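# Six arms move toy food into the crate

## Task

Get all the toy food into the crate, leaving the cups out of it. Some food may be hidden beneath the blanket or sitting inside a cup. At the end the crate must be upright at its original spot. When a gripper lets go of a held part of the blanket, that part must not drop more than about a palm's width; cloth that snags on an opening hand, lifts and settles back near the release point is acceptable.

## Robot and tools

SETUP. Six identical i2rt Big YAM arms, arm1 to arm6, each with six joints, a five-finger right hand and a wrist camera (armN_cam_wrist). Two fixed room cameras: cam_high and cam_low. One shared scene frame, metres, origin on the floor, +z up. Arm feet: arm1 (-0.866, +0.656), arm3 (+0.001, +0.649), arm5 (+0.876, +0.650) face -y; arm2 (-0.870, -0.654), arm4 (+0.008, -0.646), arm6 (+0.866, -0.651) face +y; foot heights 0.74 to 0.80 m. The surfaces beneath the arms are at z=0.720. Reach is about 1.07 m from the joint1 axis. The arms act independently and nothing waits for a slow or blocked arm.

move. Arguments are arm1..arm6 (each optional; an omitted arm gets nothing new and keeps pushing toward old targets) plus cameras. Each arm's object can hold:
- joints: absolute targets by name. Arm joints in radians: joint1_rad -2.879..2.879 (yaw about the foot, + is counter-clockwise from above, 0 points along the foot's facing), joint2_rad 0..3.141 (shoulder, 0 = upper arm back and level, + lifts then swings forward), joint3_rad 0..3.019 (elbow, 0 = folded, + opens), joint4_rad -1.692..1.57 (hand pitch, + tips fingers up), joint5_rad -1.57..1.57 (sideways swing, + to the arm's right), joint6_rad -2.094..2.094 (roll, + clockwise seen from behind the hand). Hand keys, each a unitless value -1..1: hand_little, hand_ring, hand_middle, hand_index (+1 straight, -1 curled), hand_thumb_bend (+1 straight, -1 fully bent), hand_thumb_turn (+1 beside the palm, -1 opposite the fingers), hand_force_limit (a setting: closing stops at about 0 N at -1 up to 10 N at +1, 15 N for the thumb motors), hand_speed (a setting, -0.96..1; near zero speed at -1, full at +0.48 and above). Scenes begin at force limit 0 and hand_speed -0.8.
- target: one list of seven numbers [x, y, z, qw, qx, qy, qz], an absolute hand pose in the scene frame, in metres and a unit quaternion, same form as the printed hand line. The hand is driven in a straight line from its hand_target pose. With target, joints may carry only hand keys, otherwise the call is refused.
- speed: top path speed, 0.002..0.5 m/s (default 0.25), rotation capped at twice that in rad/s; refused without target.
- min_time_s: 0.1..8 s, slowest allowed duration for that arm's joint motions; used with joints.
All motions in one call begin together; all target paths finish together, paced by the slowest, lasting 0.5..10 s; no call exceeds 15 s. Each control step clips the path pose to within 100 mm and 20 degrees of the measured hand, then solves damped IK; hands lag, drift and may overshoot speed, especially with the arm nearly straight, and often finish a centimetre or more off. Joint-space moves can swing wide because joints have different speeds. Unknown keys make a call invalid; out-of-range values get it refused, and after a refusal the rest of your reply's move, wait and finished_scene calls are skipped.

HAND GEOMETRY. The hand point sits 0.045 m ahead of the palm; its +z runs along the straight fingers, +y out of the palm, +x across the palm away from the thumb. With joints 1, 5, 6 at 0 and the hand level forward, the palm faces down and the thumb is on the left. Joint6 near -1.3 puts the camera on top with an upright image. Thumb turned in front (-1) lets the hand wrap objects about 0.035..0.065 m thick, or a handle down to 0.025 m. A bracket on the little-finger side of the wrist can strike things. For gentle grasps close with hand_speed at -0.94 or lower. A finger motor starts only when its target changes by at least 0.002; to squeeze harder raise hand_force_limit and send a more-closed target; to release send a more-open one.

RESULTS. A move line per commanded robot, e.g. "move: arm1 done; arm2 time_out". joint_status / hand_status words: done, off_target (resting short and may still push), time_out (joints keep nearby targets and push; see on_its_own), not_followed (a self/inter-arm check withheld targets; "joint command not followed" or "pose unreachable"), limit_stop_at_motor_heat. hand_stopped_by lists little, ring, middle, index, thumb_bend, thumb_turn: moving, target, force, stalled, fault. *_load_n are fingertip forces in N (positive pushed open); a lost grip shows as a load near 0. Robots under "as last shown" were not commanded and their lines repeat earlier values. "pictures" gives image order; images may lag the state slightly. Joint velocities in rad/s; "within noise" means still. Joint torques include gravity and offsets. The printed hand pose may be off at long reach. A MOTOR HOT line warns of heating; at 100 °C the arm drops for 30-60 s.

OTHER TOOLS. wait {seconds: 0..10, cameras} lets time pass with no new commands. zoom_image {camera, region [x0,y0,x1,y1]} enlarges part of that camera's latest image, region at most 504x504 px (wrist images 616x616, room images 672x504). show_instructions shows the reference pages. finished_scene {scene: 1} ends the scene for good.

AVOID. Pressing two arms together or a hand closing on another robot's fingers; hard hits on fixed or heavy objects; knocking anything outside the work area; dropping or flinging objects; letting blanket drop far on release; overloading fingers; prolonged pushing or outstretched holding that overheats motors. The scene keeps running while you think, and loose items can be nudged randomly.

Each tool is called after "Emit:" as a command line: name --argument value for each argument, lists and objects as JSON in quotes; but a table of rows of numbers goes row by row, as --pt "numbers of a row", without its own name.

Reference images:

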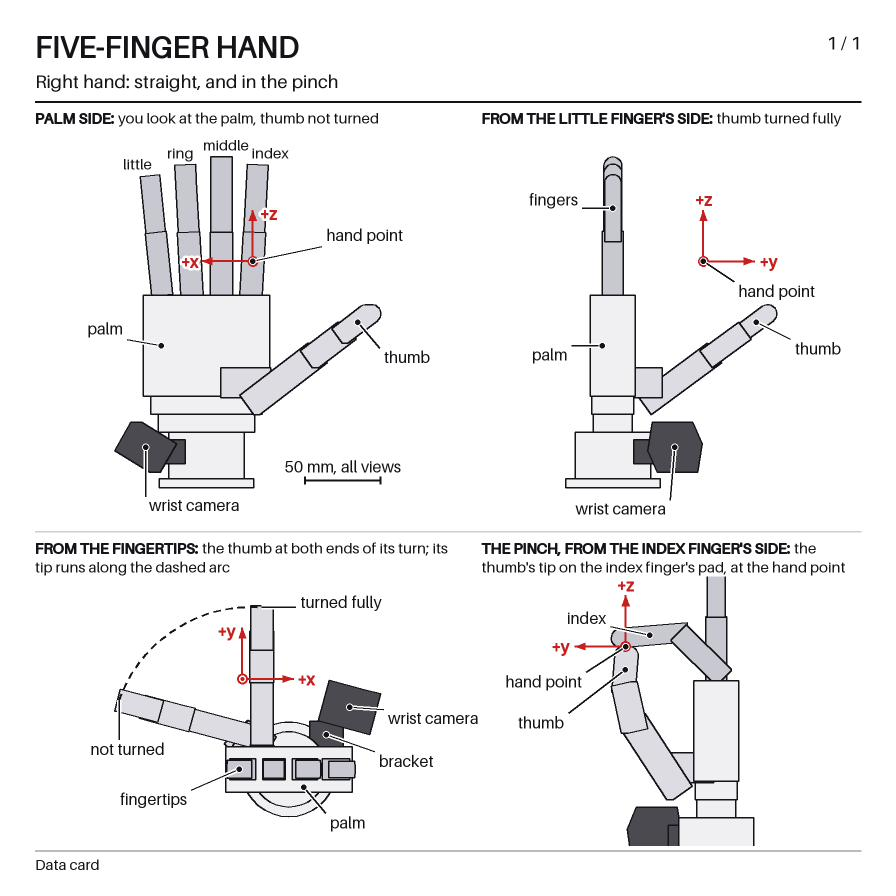

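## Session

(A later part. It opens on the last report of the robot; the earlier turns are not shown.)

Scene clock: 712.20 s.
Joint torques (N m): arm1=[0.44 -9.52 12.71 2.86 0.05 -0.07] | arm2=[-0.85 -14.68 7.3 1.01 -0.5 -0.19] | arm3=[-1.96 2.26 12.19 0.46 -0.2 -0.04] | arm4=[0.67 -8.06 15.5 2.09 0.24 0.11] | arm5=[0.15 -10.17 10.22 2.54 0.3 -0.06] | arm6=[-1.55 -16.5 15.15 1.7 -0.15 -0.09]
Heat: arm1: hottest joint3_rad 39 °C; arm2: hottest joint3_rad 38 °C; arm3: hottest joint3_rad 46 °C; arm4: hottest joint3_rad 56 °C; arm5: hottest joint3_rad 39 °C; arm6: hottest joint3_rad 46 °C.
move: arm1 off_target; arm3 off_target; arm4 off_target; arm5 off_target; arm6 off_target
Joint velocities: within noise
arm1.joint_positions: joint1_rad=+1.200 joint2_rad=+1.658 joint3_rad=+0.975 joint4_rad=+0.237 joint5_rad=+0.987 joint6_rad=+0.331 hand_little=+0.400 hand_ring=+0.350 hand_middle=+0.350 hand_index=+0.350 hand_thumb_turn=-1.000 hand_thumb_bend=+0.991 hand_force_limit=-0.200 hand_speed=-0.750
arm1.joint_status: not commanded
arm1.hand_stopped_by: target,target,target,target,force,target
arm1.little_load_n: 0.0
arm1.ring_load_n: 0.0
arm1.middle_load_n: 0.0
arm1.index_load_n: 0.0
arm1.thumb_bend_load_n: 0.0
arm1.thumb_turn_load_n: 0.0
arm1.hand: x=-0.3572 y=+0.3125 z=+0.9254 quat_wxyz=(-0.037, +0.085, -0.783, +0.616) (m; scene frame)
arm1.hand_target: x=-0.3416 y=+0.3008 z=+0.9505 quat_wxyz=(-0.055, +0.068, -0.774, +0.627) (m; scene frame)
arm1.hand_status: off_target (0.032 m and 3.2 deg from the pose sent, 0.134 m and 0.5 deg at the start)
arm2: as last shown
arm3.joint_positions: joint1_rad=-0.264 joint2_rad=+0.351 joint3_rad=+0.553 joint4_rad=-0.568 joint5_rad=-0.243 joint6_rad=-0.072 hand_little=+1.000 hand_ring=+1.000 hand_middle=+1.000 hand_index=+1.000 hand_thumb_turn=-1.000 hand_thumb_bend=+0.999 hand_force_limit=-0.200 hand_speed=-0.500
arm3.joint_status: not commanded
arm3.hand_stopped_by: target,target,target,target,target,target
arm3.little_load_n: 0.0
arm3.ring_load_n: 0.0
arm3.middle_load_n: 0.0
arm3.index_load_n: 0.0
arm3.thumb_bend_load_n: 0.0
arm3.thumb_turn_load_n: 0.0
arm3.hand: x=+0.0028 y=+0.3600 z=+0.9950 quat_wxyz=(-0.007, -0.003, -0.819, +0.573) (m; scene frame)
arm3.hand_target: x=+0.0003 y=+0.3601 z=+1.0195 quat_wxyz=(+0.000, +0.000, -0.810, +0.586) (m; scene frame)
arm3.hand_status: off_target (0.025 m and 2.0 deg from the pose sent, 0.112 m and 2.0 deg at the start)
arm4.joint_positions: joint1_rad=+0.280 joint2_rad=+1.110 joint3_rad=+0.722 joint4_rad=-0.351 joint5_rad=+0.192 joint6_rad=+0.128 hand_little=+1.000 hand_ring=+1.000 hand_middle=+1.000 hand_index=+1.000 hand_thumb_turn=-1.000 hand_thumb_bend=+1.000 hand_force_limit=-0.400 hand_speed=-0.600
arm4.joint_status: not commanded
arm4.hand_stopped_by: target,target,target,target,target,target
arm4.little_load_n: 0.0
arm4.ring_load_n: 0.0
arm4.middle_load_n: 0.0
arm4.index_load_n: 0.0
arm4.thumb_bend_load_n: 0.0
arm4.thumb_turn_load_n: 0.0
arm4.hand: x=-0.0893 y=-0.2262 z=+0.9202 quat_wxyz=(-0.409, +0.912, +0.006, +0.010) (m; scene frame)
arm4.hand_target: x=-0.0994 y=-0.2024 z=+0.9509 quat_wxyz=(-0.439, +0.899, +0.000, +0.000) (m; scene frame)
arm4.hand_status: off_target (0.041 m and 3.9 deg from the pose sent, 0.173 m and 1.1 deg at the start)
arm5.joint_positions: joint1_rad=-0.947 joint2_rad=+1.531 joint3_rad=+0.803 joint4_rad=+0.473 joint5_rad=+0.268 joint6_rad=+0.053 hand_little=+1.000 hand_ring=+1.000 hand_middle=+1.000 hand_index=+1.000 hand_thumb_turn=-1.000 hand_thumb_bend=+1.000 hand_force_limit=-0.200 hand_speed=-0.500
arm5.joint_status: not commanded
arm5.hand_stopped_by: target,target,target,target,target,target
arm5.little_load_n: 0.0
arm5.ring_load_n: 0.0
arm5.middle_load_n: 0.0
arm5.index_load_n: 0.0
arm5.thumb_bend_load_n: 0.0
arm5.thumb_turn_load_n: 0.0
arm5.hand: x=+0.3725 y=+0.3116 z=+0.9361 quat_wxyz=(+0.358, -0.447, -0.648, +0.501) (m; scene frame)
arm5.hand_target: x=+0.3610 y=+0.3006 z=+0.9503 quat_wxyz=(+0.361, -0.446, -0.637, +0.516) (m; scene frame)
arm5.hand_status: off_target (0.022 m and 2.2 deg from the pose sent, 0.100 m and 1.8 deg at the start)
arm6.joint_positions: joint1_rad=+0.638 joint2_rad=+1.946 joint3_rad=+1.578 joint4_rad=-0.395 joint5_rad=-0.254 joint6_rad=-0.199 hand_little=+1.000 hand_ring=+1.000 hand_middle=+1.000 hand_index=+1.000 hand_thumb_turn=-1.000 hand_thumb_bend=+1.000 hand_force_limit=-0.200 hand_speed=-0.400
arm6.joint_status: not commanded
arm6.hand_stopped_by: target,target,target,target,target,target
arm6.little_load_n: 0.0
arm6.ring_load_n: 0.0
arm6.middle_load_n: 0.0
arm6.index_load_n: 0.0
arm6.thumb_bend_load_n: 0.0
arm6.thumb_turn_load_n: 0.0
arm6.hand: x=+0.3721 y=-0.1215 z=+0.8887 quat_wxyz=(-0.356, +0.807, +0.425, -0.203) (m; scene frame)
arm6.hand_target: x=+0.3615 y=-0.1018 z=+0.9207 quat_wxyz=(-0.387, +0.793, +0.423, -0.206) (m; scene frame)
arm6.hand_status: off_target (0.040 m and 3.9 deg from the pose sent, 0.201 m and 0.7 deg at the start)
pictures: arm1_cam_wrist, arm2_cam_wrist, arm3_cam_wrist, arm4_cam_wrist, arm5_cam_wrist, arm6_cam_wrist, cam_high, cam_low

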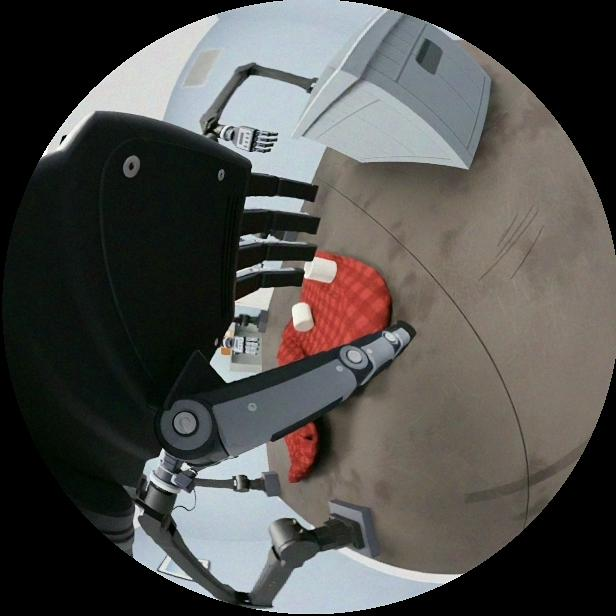

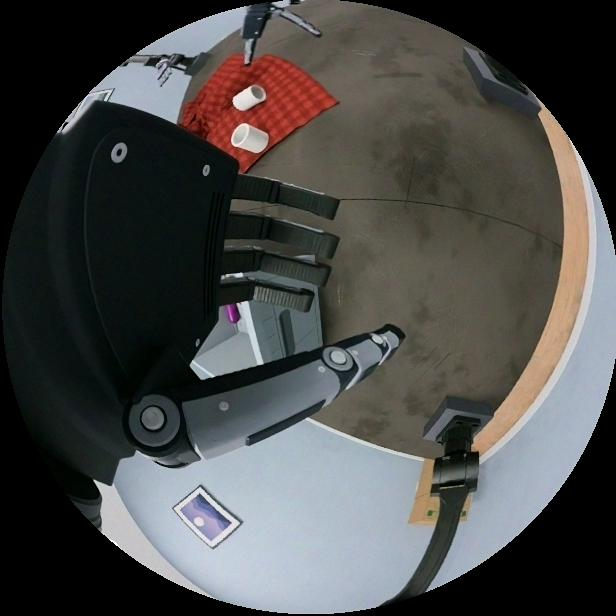

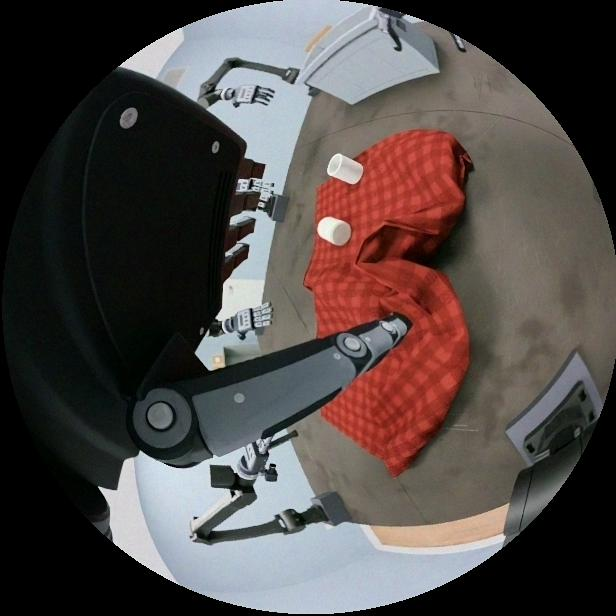

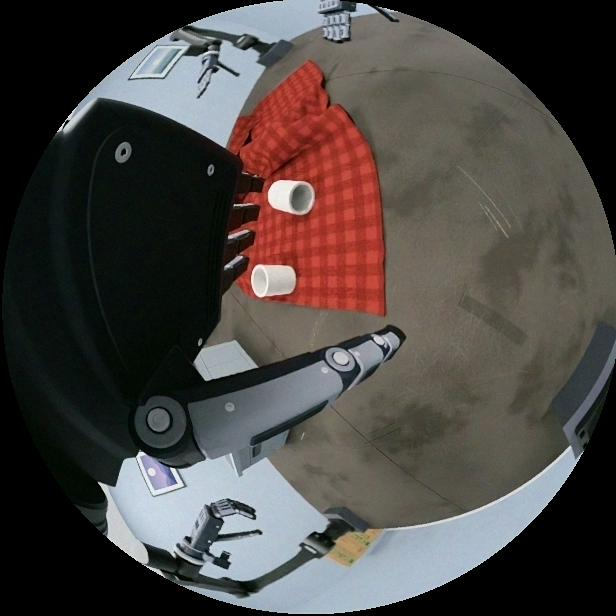

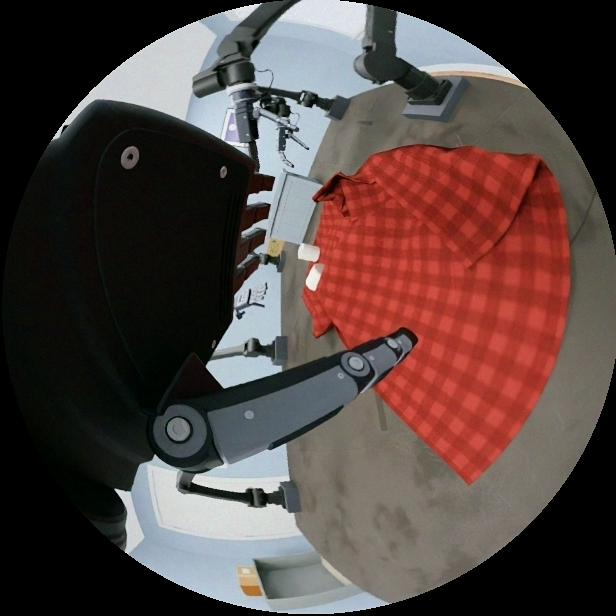

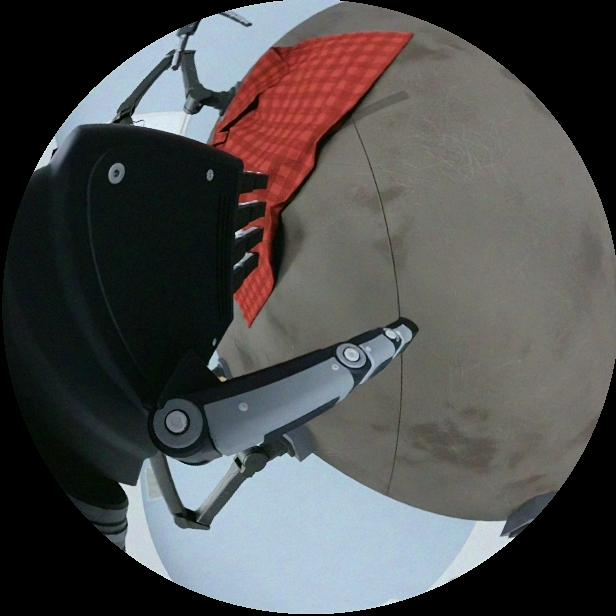

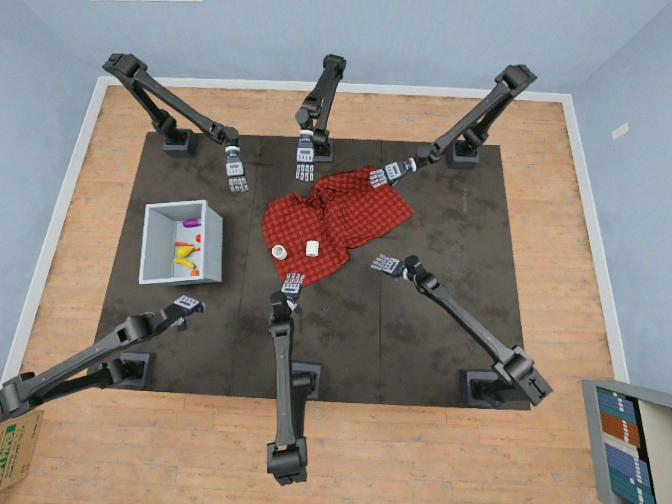

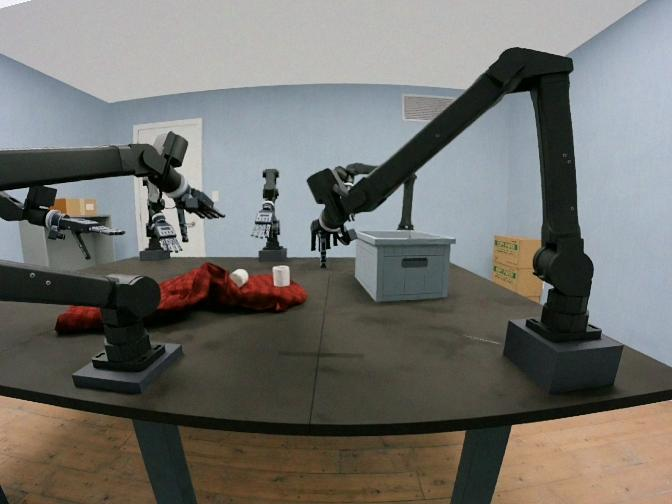

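Emit:
move --arm1 '{"target": [-0.23, 0.38, 0.86, 0, 0, -0.7771, 0.6293], "speed": 0.15}' --arm5 '{"target": [0.27, 0.40, 0.88, 0.361, -0.446, -0.637, 0.516], "speed": 0.15}' --arm6 '{"target": [0.20, -0.15, 0.86, -0.30, 0.53, 0.66, -0.44], "speed": 0.15}' --cameras '["arm1_cam_wrist", "arm5_cam_wrist", "arm6_cam_wrist"]'

Scene clock: 716.57 s.
Joint torques (N m): arm1=[2.2 -13.27 12.22 0.96 0.62 0.15] | arm2=[-0.97 -14.62 7.28 0.92 -0.49 -0.2] | arm3=[-1.73 2.61 12.3 0.55 -0.22 0.03] | arm4=[0.62 -8 15.47 2.07 0.25 0.11] | arm5=[-0.67 -11.81 9.07 2.58 0.01 -0.27] | arm6=[-0.44 -20.66 15.54 0.66 -0.8 -0.15]
Heat: arm1: hottest joint3_rad 40 °C; arm2: hottest joint3_rad 38 °C; arm3: hottest joint3_rad 47 °C; arm4: hottest joint3_rad 57 °C; arm5: hottest joint3_rad 40 °C; arm6: hottest joint3_rad 47 °C.
move: arm1 off_target; arm5 off_target; arm6 off_target
Joint velocities: within noise
arm1.joint_positions: joint1_rad=+1.397 joint2_rad=+2.041 joint3_rad=+1.383 joint4_rad=-0.295 joint5_rad=+1.305 joint6_rad=+0.894 hand_little=+0.400 hand_ring=+0.350 hand_middle=+0.350 hand_index=+0.350 hand_thumb_turn=-1.000 hand_thumb_bend=+0.991 hand_force_limit=-0.200 hand_speed=-0.750
arm1.joint_status: not commanded
arm1.hand_stopped_by: target,target,target,target,force,target
arm1.little_load_n: -0.5
arm1.ring_load_n: 0.0
arm1.middle_load_n: -0.5
arm1.index_load_n: 0.0
arm1.thumb_bend_load_n: 0.0
arm1.thumb_turn_load_n: 0.0
arm1.hand: x=-0.2507 y=+0.3754 z=+0.8449 quat_wxyz=(+0.018, +0.010, -0.780, +0.626) (m; scene frame)
arm1.hand_target: x=-0.2310 y=+0.3804 z=+0.8605 quat_wxyz=(-0.001, +0.000, -0.777, +0.630) (m; scene frame)
arm1.hand_status: off_target (0.026 m and 2.4 deg from the pose sent, 0.158 m and 10.7 deg at the start)
arm2, arm3, arm4: as last shown
arm2.thumb_bend_load_n: 0.5
arm3.index_load_n: -0.5
arm4.ring_load_n: -0.5
arm5.joint_positions: joint1_rad=-1.219 joint2_rad=+1.746 joint3_rad=+0.849 joint4_rad=+0.661 joint5_rad=-0.003 joint6_rad=+0.011 hand_little=+1.000 hand_ring=+1.000 hand_middle=+1.000 hand_index=+1.000 hand_thumb_turn=-1.000 hand_thumb_bend=+1.000 hand_force_limit=-0.200 hand_speed=-0.500
arm5.joint_status: not commanded
arm5.hand_stopped_by: target,target,target,target,target,target
arm5.little_load_n: 0.0
arm5.ring_load_n: -0.5
arm5.middle_load_n: 0.0
arm5.index_load_n: 0.0
arm5.thumb_bend_load_n: 0.0
arm5.thumb_turn_load_n: 0.0
arm5.hand: x=+0.2863 y=+0.4006 z=+0.8756 quat_wxyz=(+0.351, -0.452, -0.642, +0.510) (m; scene frame)
arm5.hand_target: x=+0.2707 y=+0.4005 z=+0.8802 quat_wxyz=(+0.361, -0.446, -0.637, +0.515) (m; scene frame)
arm5.hand_status: off_target (0.017 m and 1.5 deg from the pose sent, 0.146 m and 2.2 deg at the start)
arm6.joint_positions: joint1_rad=+0.711 joint2_rad=+2.446 joint3_rad=+2.245 joint4_rad=-0.674 joint5_rad=-0.945 joint6_rad=-0.640 hand_little=+1.000 hand_ring=+1.000 hand_middle=+1.000 hand_index=+1.000 hand_thumb_turn=-1.000 hand_thumb_bend=+1.000 hand_force_limit=-0.200 hand_speed=-0.400
arm6.joint_status: not commanded
arm6.hand_stopped_by: target,target,target,target,target,target
arm6.little_load_n: 0.0
arm6.ring_load_n: -0.5
arm6.middle_load_n: 0.0
arm6.index_load_n: 0.0
arm6.thumb_bend_load_n: 0.0
arm6.thumb_turn_load_n: 0.0
arm6.hand: x=+0.2157 y=-0.1528 z=+0.8441 quat_wxyz=(-0.286, +0.547, +0.651, -0.441) (m; scene frame)
arm6.hand_target: x=+0.2011 y=-0.1510 z=+0.8601 quat_wxyz=(-0.301, +0.530, +0.659, -0.440) (m; scene frame)
arm6.hand_status: off_target (0.023 m and 2.7 deg from the pose sent, 0.177 m and 50.5 deg at the start)
pictures: arm1_cam_wrist, arm5_cam_wrist, arm6_cam_wrist

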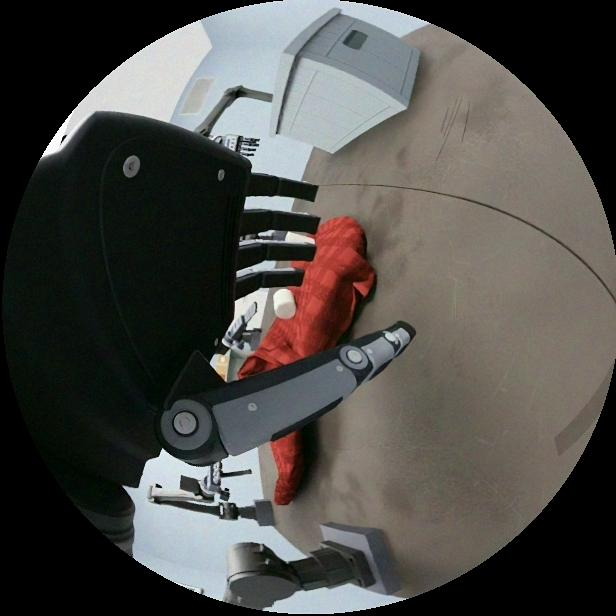

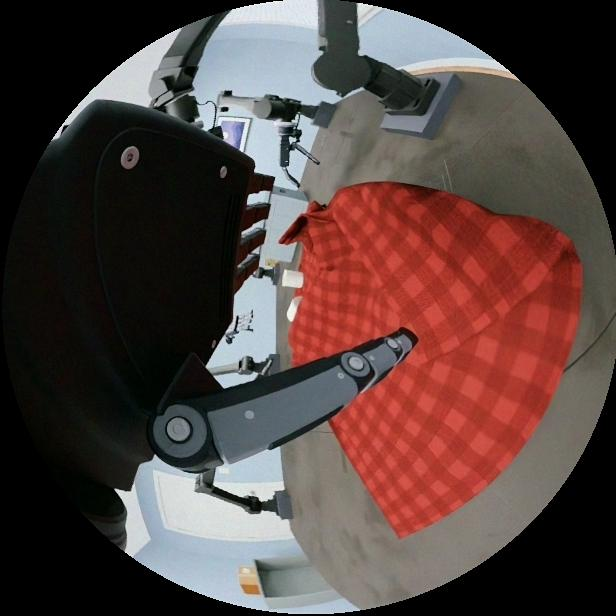

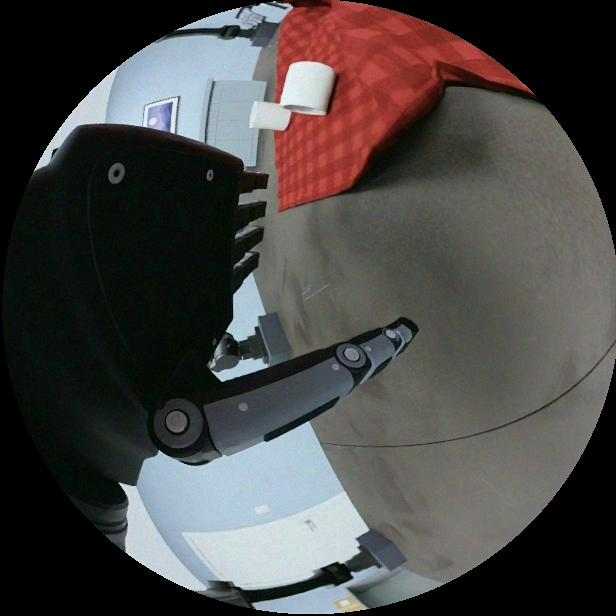

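Emit:
zoom_image --camera "arm6_cam_wrist" --region '[240, 0, 560, 230]'

Emit:
zoom_image --camera "arm1_cam_wrist" --region '[220, 190, 420, 510]'

Emit:
zoom_image --camera "arm5_cam_wrist" --region '[260, 160, 600, 400]'

Scaled by 1.575 from the camera's 616x616 image, which has a finer 880x880 frame.

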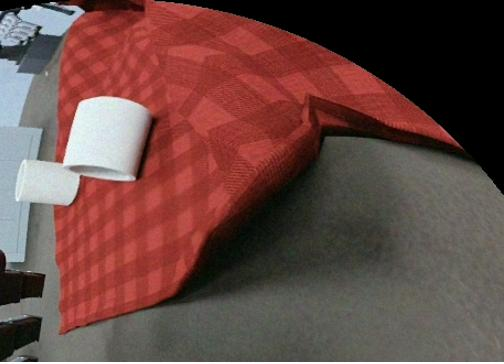

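Scaled by 1.575 from the camera's 616x616 image, which has a finer 880x880 frame.

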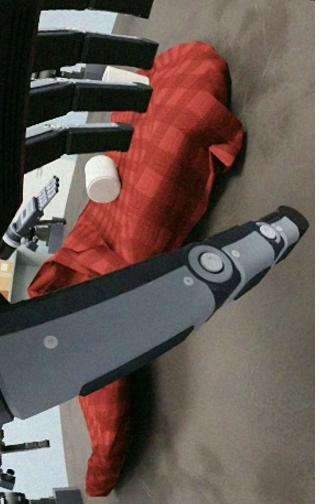

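Scaled by 1.482 from the camera's 616x616 image, which has a finer 880x880 frame.

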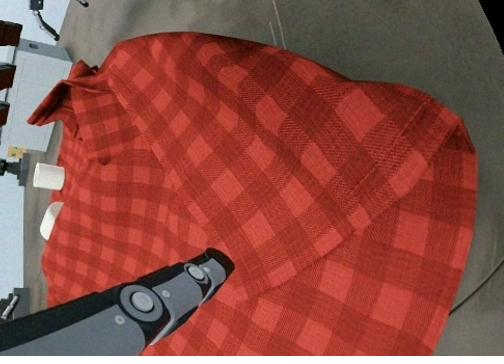

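Emit:
zoom_image --camera "cam_high" --region '[240, 150, 430, 300]'

This scene's latest camera images include none from cam_high. They are from: arm1_cam_wrist, arm5_cam_wrist, arm6_cam_wrist. cam_high's image comes with the result of a call that names it in "cameras".

Emit:
move --arm6 '{"target": [0.42, -0.25, 0.97, -0.387, 0.793, 0.423, -0.206], "speed": 0.3}' --arm4 '{"target": [0.04, -0.22, 0.86, 0.676, -0.737, 0, 0], "speed": 0.3}'

Emit:
move --arm4 '{"target": [0.05, -0.16, 0.795, 0.676, -0.737, 0, 0], "speed": 0.15}' --cameras '["arm4_cam_wrist", "cam_high"]'

Emit:
zoom_image --camera "arm4_cam_wrist" --region '[160, 60, 480, 380]'

Emit:
zoom_image --camera "cam_high" --region '[240, 150, 430, 300]'

Scene clock: 719.47 s.
Joint torques (N m): arm1=[2.26 -13.22 12.21 0.94 0.62 0.14] | arm2=[-0.97 -14.51 7.31 0.99 -0.49 -0.21] | arm3=[-2.26 2.49 12.36 0.28 -0.24 -0.05] | arm4=[-0.67 -7.88 4.3 2.54 -0.14 -0.08] | arm5=[-0.73 -11.75 9.09 2.59 0 -0.26] | arm6=[-0.26 -11.34 10.07 1.1 -0.07 0.11]
Heat: arm1: hottest joint3_rad 40 °C; arm2: hottest joint3_rad 38 °C; arm3: hottest joint3_rad 47 °C; arm4: hottest joint3_rad 57 °C; arm5: hottest joint3_rad 39 °C; arm6: hottest joint3_rad 47 °C.
move: arm4 done; arm6 done
Joint velocities: within noise
arm1, arm2, arm3, arm5: as last shown
arm1.little_load_n: 0.0
arm1.ring_load_n: -0.5
arm1.middle_load_n: 0.0
arm2.middle_load_n: 0.5
arm2.thumb_bend_load_n: -0.5
arm3.index_load_n: 0.0
arm4.joint_positions: joint1_rad=-0.194 joint2_rad=+1.441 joint3_rad=+0.232 joint4_rad=+1.127 joint5_rad=-0.245 joint6_rad=-0.023 hand_little=+1.000 hand_ring=+1.000 hand_middle=+1.000 hand_index=+1.000 hand_thumb_turn=-1.000 hand_thumb_bend=+1.000 hand_force_limit=-0.400 hand_speed=-0.600
arm4.joint_status: not commanded
arm4.hand_stopped_by: target,target,target,target,target,target
arm4.little_load_n: 0.0
arm4.ring_load_n: 0.0
arm4.middle_load_n: 0.0
arm4.index_load_n: 0.0
arm4.thumb_bend_load_n: 0.0
arm4.thumb_turn_load_n: 0.0
arm4.hand: x=+0.0384 y=-0.2154 z=+0.8642 quat_wxyz=(-0.677, +0.736, -0.001, -0.003) (m; scene frame)
arm4.hand_target: x=+0.0399 y=-0.2199 z=+0.8601 quat_wxyz=(-0.676, +0.737, +0.000, +0.000) (m; scene frame)
arm4.hand_status: done (0.006 m and 0.4 deg from the pose sent, 0.143 m and 36.8 deg at the start)
arm5.ring_load_n: 0.0
arm6.joint_positions: joint1_rad=+0.711 joint2_rad=+1.530 joint3_rad=+1.211 joint4_rad=-0.355 joint5_rad=-0.187 joint6_rad=-0.157 hand_little=+1.000 hand_ring=+1.000 hand_middle=+1.000 hand_index=+1.000 hand_thumb_turn=-1.000 hand_thumb_bend=+1.000 hand_force_limit=-0.200 hand_speed=-0.400
arm6.joint_status: not commanded
arm6.hand_stopped_by: target,target,target,target,target,target
arm6.little_load_n: 0.0
arm6.ring_load_n: 0.0
arm6.middle_load_n: 0.0
arm6.index_load_n: 0.0
arm6.thumb_bend_load_n: 0.0
arm6.thumb_turn_load_n: 0.0
arm6.hand: x=+0.4232 y=-0.2427 z=+0.9705 quat_wxyz=(-0.393, +0.791, +0.422, -0.204) (m; scene frame)
arm6.hand_target: x=+0.4201 y=-0.2500 z=+0.9701 quat_wxyz=(-0.387, +0.793, +0.423, -0.206) (m; scene frame)
arm6.hand_status: done (0.008 m and 0.8 deg from the pose sent, 0.259 m and 48.7 deg at the start)
pictures: none

Scene clock: 720.70 s.
Joint torques (N m): arm1=[2.14 -13.22 12.22 0.91 0.62 0.15] | arm2=[-0.85 -14.45 7.3 1.02 -0.49 -0.2] | arm3=[-2.14 2.43 12.25 0.46 -0.19 -0.07] | arm4=[0.5 -11.46 3.96 2.54 0.1 -0.07] | arm5=[-0.73 -11.75 9.07 2.59 0.01 -0.26] | arm6=[-0.38 -11.46 10.09 1.1 -0.07 0.08]
Heat: arm1: hottest joint3_rad 40 °C; arm2: hottest joint3_rad 38 °C; arm3: hottest joint3_rad 48 °C; arm4: hottest joint3_rad 57 °C; arm5: hottest joint3_rad 39 °C; arm6: hottest joint3_rad 47 °C.
move: arm4 done
Joint velocities: within noise
arm1, arm2, arm3, arm5, arm6: as last shown
arm1.ring_load_n: 0.0
arm1.thumb_turn_load_n: -0.5
arm2.middle_load_n: 0.0
arm2.thumb_bend_load_n: 0.0
arm3.ring_load_n: -0.5
arm4.joint_positions: joint1_rad=-0.194 joint2_rad=+1.868 joint3_rad=+0.373 joint4_rad=+1.389 joint5_rad=-0.236 joint6_rad=-0.023 hand_little=+1.000 hand_ring=+1.000 hand_middle=+1.000 hand_index=+1.000 hand_thumb_turn=-1.000 hand_thumb_bend=+1.000 hand_force_limit=-0.400 hand_speed=-0.600
arm4.joint_status: not commanded
arm4.hand_stopped_by: target,target,target,target,target,target
arm4.little_load_n: 0.0
arm4.ring_load_n: 0.0
arm4.middle_load_n: 0.0
arm4.index_load_n: 0.0
arm4.thumb_bend_load_n: 0.0
arm4.thumb_turn_load_n: 0.0
arm4.hand: x=+0.0512 y=-0.1676 z=+0.7920 quat_wxyz=(-0.668, +0.744, -0.006, -0.002) (m; scene frame)
arm4.hand_target: x=+0.0499 y=-0.1602 z=+0.7951 quat_wxyz=(-0.676, +0.737, +0.000, +0.000) (m; scene frame)
arm4.hand_status: done (0.008 m and 1.4 deg from the pose sent, 0.089 m and 0.4 deg at the start)
arm6.joint_positions: joint1_rad=+0.711 joint2_rad=+1.530 joint3_rad=+1.211 joint4_rad=-0.355 joint5_rad=-0.187 joint6_rad=-0.156 hand_little=+1.000 hand_ring=+1.000 hand_middle=+1.000 hand_index=+1.000 hand_thumb_turn=-1.000 hand_thumb_bend=+1.000 hand_force_limit=-0.200 hand_speed=-0.400
pictures: arm4_cam_wrist, cam_high

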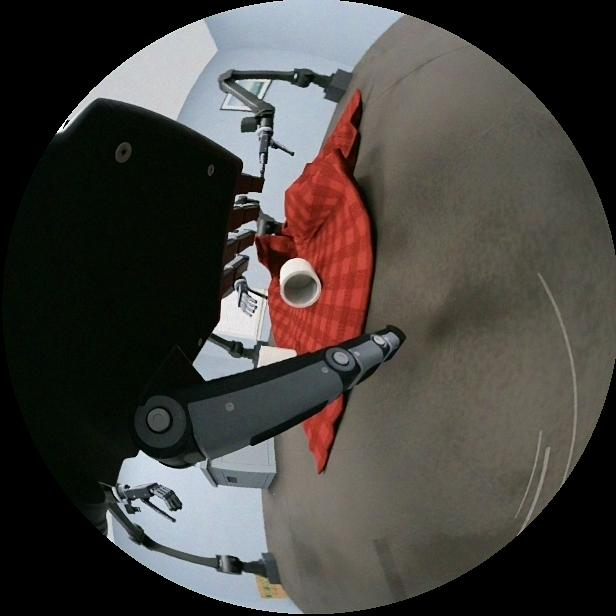

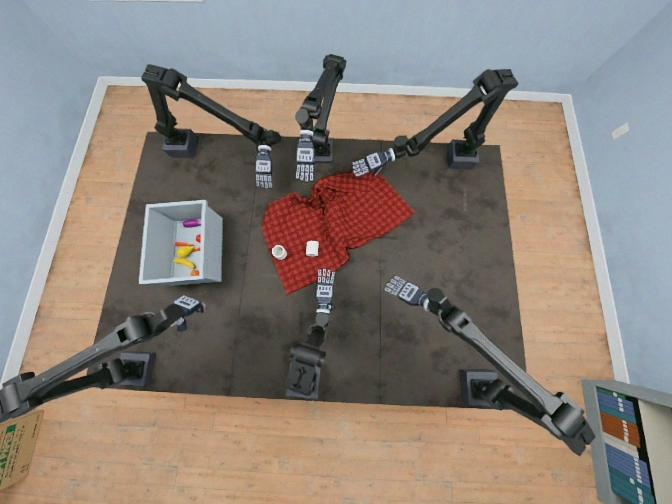

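Scaled by 1.575 from the camera's 616x616 image, which has a finer 880x880 frame.

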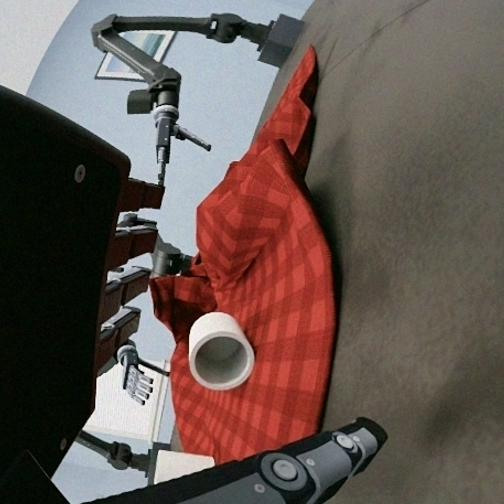

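Scaled by 2.653 from the camera's 672x504 image, which has a finer 960x720 frame.

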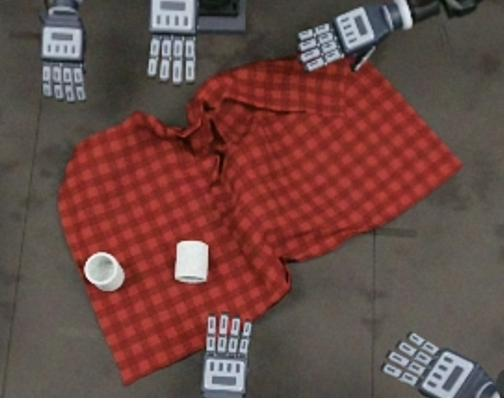

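Emit:
move --arm3 '{"target": [0.0, 0.37, 0.90, 0, 0, 0.7771, -0.6293], "speed": 0.2}' --cameras '["arm3_cam_wrist", "cam_low", "arm5_cam_wrist"]'

Emit:
zoom_image --camera "arm3_cam_wrist" --region '[220, 90, 520, 390]'

Emit:
zoom_image --camera "cam_low" --region '[120, 220, 320, 320]'

Scene clock: 722.87 s.
Joint torques (N m): arm1=[2.14 -13.16 12.21 0.91 0.62 0.14] | arm2=[-0.85 -14.62 7.28 0.94 -0.48 -0.19] | arm3=[-2.08 3.37 8.81 1.55 -0.2 0.08] | arm4=[0.5 -11.46 3.96 2.55 0.1 -0.07] | arm5=[-0.73 -11.75 9.09 2.58 0.01 -0.27] | arm6=[-0.38 -11.4 10.11 1.1 -0.08 0.09]
Heat: arm1: hottest joint3_rad 40 °C; arm2: hottest joint3_rad 38 °C; arm3: hottest joint3_rad 48 °C; arm4: hottest joint3_rad 56 °C; arm5: hottest joint3_rad 39 °C; arm6: hottest joint3_rad 47 °C.
move: arm3 done
Joint velocities: within noise
arm1, arm2, arm4, arm5, arm6: as last shown
arm1.thumb_turn_load_n: 0.0
arm3.joint_positions: joint1_rad=-0.316 joint2_rad=+0.128 joint3_rad=+0.199 joint4_rad=-0.322 joint5_rad=-0.301 joint6_rad=-0.071 hand_little=+1.000 hand_ring=+1.000 hand_middle=+1.000 hand_index=+1.000 hand_thumb_turn=-1.000 hand_thumb_bend=+0.999 hand_force_limit=-0.200 hand_speed=-0.500
arm3.joint_status: not commanded
arm3.hand_stopped_by: target,target,target,target,target,target
arm3.little_load_n: 0.0
arm3.ring_load_n: 0.0
arm3.middle_load_n: 0.0
arm3.index_load_n: 0.0
arm3.thumb_bend_load_n: 0.0
arm3.thumb_turn_load_n: 0.0
arm3.hand: x=+0.0021 y=+0.3726 z=+0.8941 quat_wxyz=(-0.002, +0.003, -0.785, +0.619) (m; scene frame)
arm3.hand_target: x=+0.0000 y=+0.3703 z=+0.9001 quat_wxyz=(+0.000, +0.000, -0.777, +0.629) (m; scene frame)
arm3.hand_status: done (0.007 m and 1.5 deg from the pose sent, 0.096 m and 8.1 deg at the start)
pictures: arm3_cam_wrist, arm5_cam_wrist, cam_low

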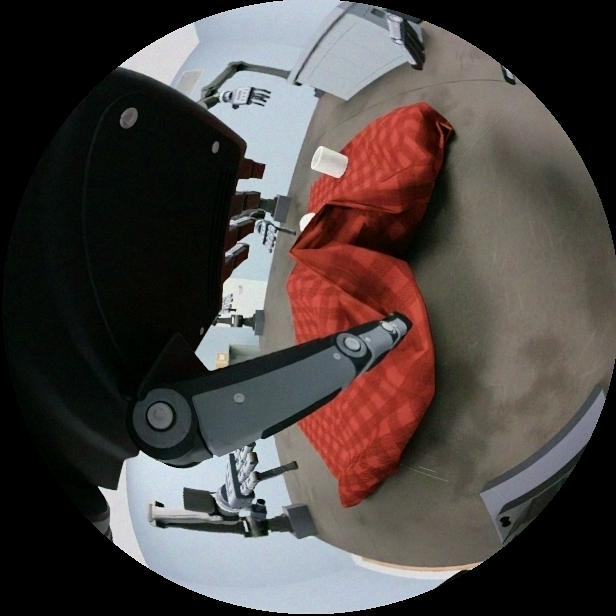

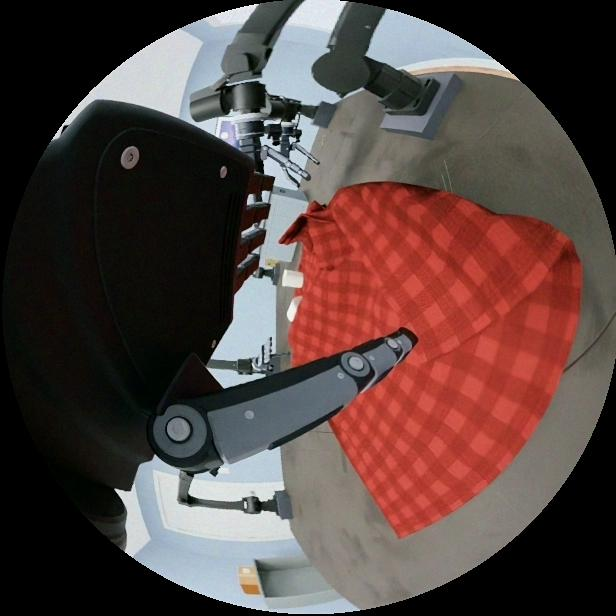

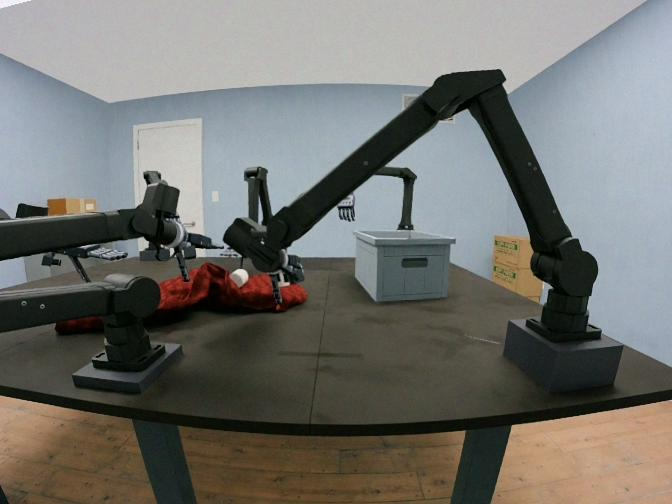

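Scaled by 1.680 from the camera's 616x616 image, which has a finer 880x880 frame.

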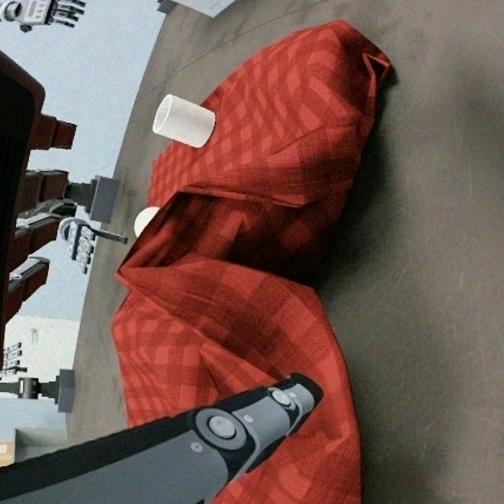

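Scaled by 2.520 from the camera's 672x504 image, which has a finer 960x720 frame.

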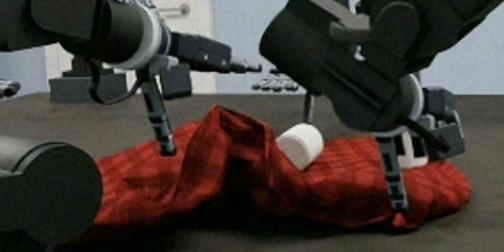

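Emit:
move --arm4 '{"target": [0.165, -0.14, 0.82, 0.6232, -0.7695, 0.1081, -0.0876], "speed": 0.25}' --arm3 '{"target": [0.0, 0.37, 1.00, 0, 0, 0.7771, -0.6293], "speed": 0.25}'

Emit:
move --arm4 '{"target": [0.18, -0.08, 0.785, 0.6232, -0.7695, 0.1081, -0.0876], "speed": 0.1}' --cameras '["arm4_cam_wrist", "cam_high"]'

Emit:
zoom_image --camera "arm4_cam_wrist" --region '[220, 90, 520, 390]'

Emit:
zoom_image --camera "cam_high" --region '[240, 150, 430, 300]'

Scene clock: 725.13 s.
Joint torques (N m): arm1=[2.2 -13.22 12.22 0.94 0.62 0.15] | arm2=[-0.91 -14.33 7.28 0.98 -0.5 -0.19] | arm3=[-2.37 4.07 11.73 0.55 -0.2 0.07] | arm4=[-0.44 -13.16 7.82 1.51 0.07 -0.09] | arm5=[-0.67 -11.75 9.09 2.58 0.01 -0.26] | arm6=[-0.32 -11.22 10.07 1.09 -0.07 0.09]
Heat: arm1: hottest joint3_rad 40 °C; arm2: hottest joint3_rad 38 °C; arm3: hottest joint3_rad 48 °C; arm4: hottest joint3_rad 56 °C; arm5: hottest joint3_rad 39 °C; arm6: hottest joint3_rad 47 °C.
move: arm3 off_target; arm4 off_target
Joint velocities: within noise
arm1, arm2, arm5, arm6: as last shown
arm3.joint_positions: joint1_rad=-0.316 joint2_rad=+0.207 joint3_rad=+0.426 joint4_rad=-0.461 joint5_rad=-0.301 joint6_rad=-0.069 hand_little=+1.000 hand_ring=+1.000 hand_middle=+1.000 hand_index=+1.000 hand_thumb_turn=-1.000 hand_thumb_bend=+0.999 hand_force_limit=-0.200 hand_speed=-0.500
arm3.joint_status: not commanded
arm3.hand_stopped_by: target,target,target,target,target,target
arm3.little_load_n: 0.0
arm3.ring_load_n: 0.0
arm3.middle_load_n: -0.5
arm3.index_load_n: 0.0
arm3.thumb_bend_load_n: 0.0
arm3.thumb_turn_load_n: 0.0
arm3.hand: x=+0.0017 y=+0.3700 z=+0.9806 quat_wxyz=(-0.002, +0.003, -0.782, +0.623) (m; scene frame)
arm3.hand_target: x=+0.0002 y=+0.3701 z=+0.9998 quat_wxyz=(+0.000, +0.000, -0.777, +0.630) (m; scene frame)
arm3.hand_status: off_target (0.019 m and 1.0 deg from the pose sent, 0.106 m and 1.5 deg at the start)
arm4.joint_positions: joint1_rad=-0.340 joint2_rad=+1.693 joint3_rad=+0.482 joint4_rad=+0.976 joint5_rad=-0.112 joint6_rad=-0.023 hand_little=+1.000 hand_ring=+1.000 hand_middle=+1.000 hand_index=+1.000 hand_thumb_turn=-1.000 hand_thumb_bend=+1.000 hand_force_limit=-0.400 hand_speed=-0.600
arm4.joint_status: not commanded
arm4.hand_stopped_by: target,target,target,target,target,target
arm4.little_load_n: 0.0
arm4.ring_load_n: 0.0
arm4.middle_load_n: 0.0
arm4.index_load_n: 0.0
arm4.thumb_bend_load_n: 0.0
arm4.thumb_turn_load_n: 0.0
arm4.hand: x=+0.1560 y=-0.1528 z=+0.8069 quat_wxyz=(-0.613, +0.778, -0.111, +0.080) (m; scene frame)
arm4.hand_target: x=+0.1649 y=-0.1406 z=+0.8203 quat_wxyz=(-0.623, +0.770, -0.108, +0.088) (m; scene frame)
arm4.hand_status: off_target (0.020 m and 1.8 deg from the pose sent, 0.120 m and 16.7 deg at the start)
pictures: none

Scene clock: 726.37 s.
Joint torques (N m): arm1=[2.26 -13.27 12.22 0.91 0.62 0.15] | arm2=[-0.85 -14.45 7.28 0.96 -0.5 -0.19] | arm3=[-1.49 4.54 11.88 0.46 -0.21 0.06] | arm4=[0.56 -13.51 7.97 2.55 0.11 -0.04] | arm5=[-0.73 -11.69 9.07 2.59 0.01 -0.27] | arm6=[-0.5 -11.34 10.06 1.09 -0.07 0.08]
Heat: arm1: hottest joint3_rad 40 °C; arm2: hottest joint3_rad 38 °C; arm3: hottest joint3_rad 48 °C; arm4: hottest joint3_rad 56 °C; arm5: hottest joint3_rad 39 °C; arm6: hottest joint3_rad 47 °C.
move: arm4 off_target
Joint velocities: within noise
arm1, arm2, arm3, arm5, arm6: as last shown
arm1.little_load_n: -0.5
arm3.ring_load_n: -0.5
arm3.middle_load_n: 0.0
arm4.joint_positions: joint1_rad=-0.333 joint2_rad=+1.868 joint3_rad=+0.653 joint4_rad=+0.982 joint5_rad=-0.093 joint6_rad=-0.023 hand_little=+1.000 hand_ring=+1.000 hand_middle=+1.000 hand_index=+1.000 hand_thumb_turn=-1.000 hand_thumb_bend=+1.000 hand_force_limit=-0.400 hand_speed=-0.600
arm4.joint_status: not commanded
arm4.hand_stopped_by: target,target,target,target,target,target
arm4.little_load_n: 0.0
arm4.ring_load_n: 0.0
arm4.middle_load_n: 0.0
arm4.index_load_n: 0.0
arm4.thumb_bend_load_n: 0.0
arm4.thumb_turn_load_n: 0.0
arm4.hand: x=+0.1789 y=-0.0959 z=+0.7806 quat_wxyz=(-0.612, +0.778, -0.114, +0.086) (m; scene frame)
arm4.hand_target: x=+0.1798 y=-0.0806 z=+0.7854 quat_wxyz=(-0.623, +0.770, -0.108, +0.088) (m; scene frame)
arm4.hand_status: off_target (0.016 m and 1.7 deg from the pose sent, 0.080 m and 1.8 deg at the start)
pictures: arm4_cam_wrist, cam_high

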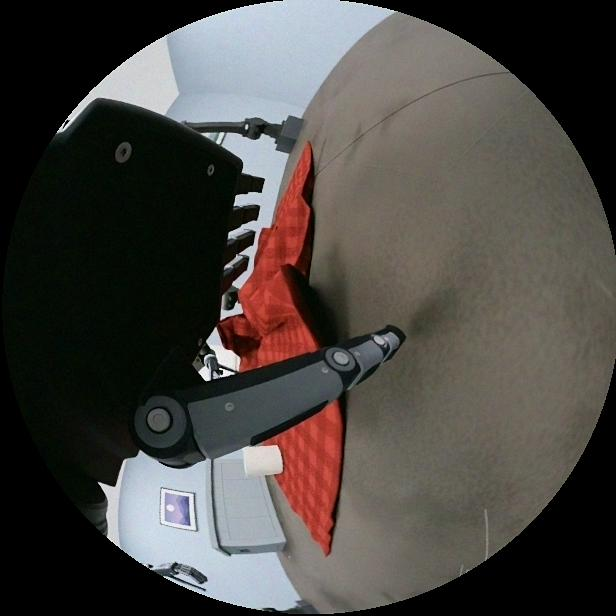

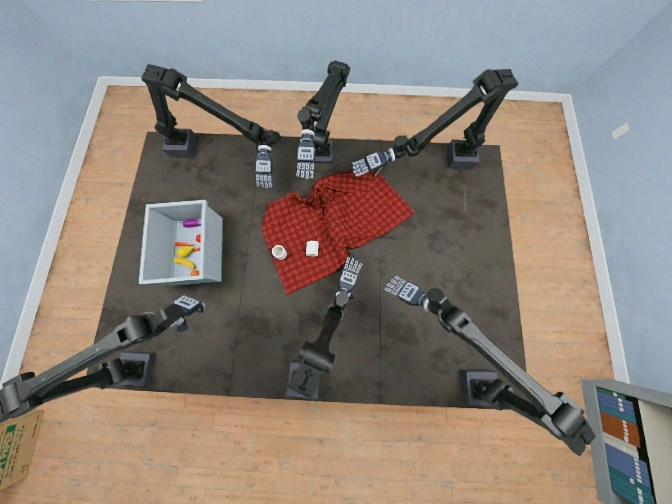

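Scaled by 1.680 from the camera's 616x616 image, which has a finer 880x880 frame.

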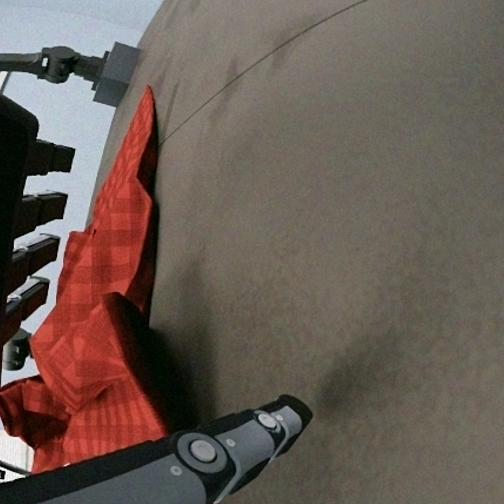

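Scaled by 2.653 from the camera's 672x504 image, which has a finer 960x720 frame.

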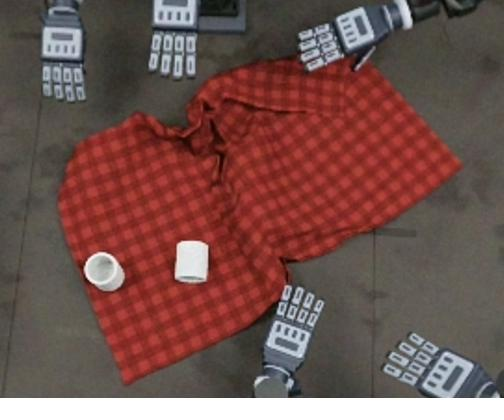

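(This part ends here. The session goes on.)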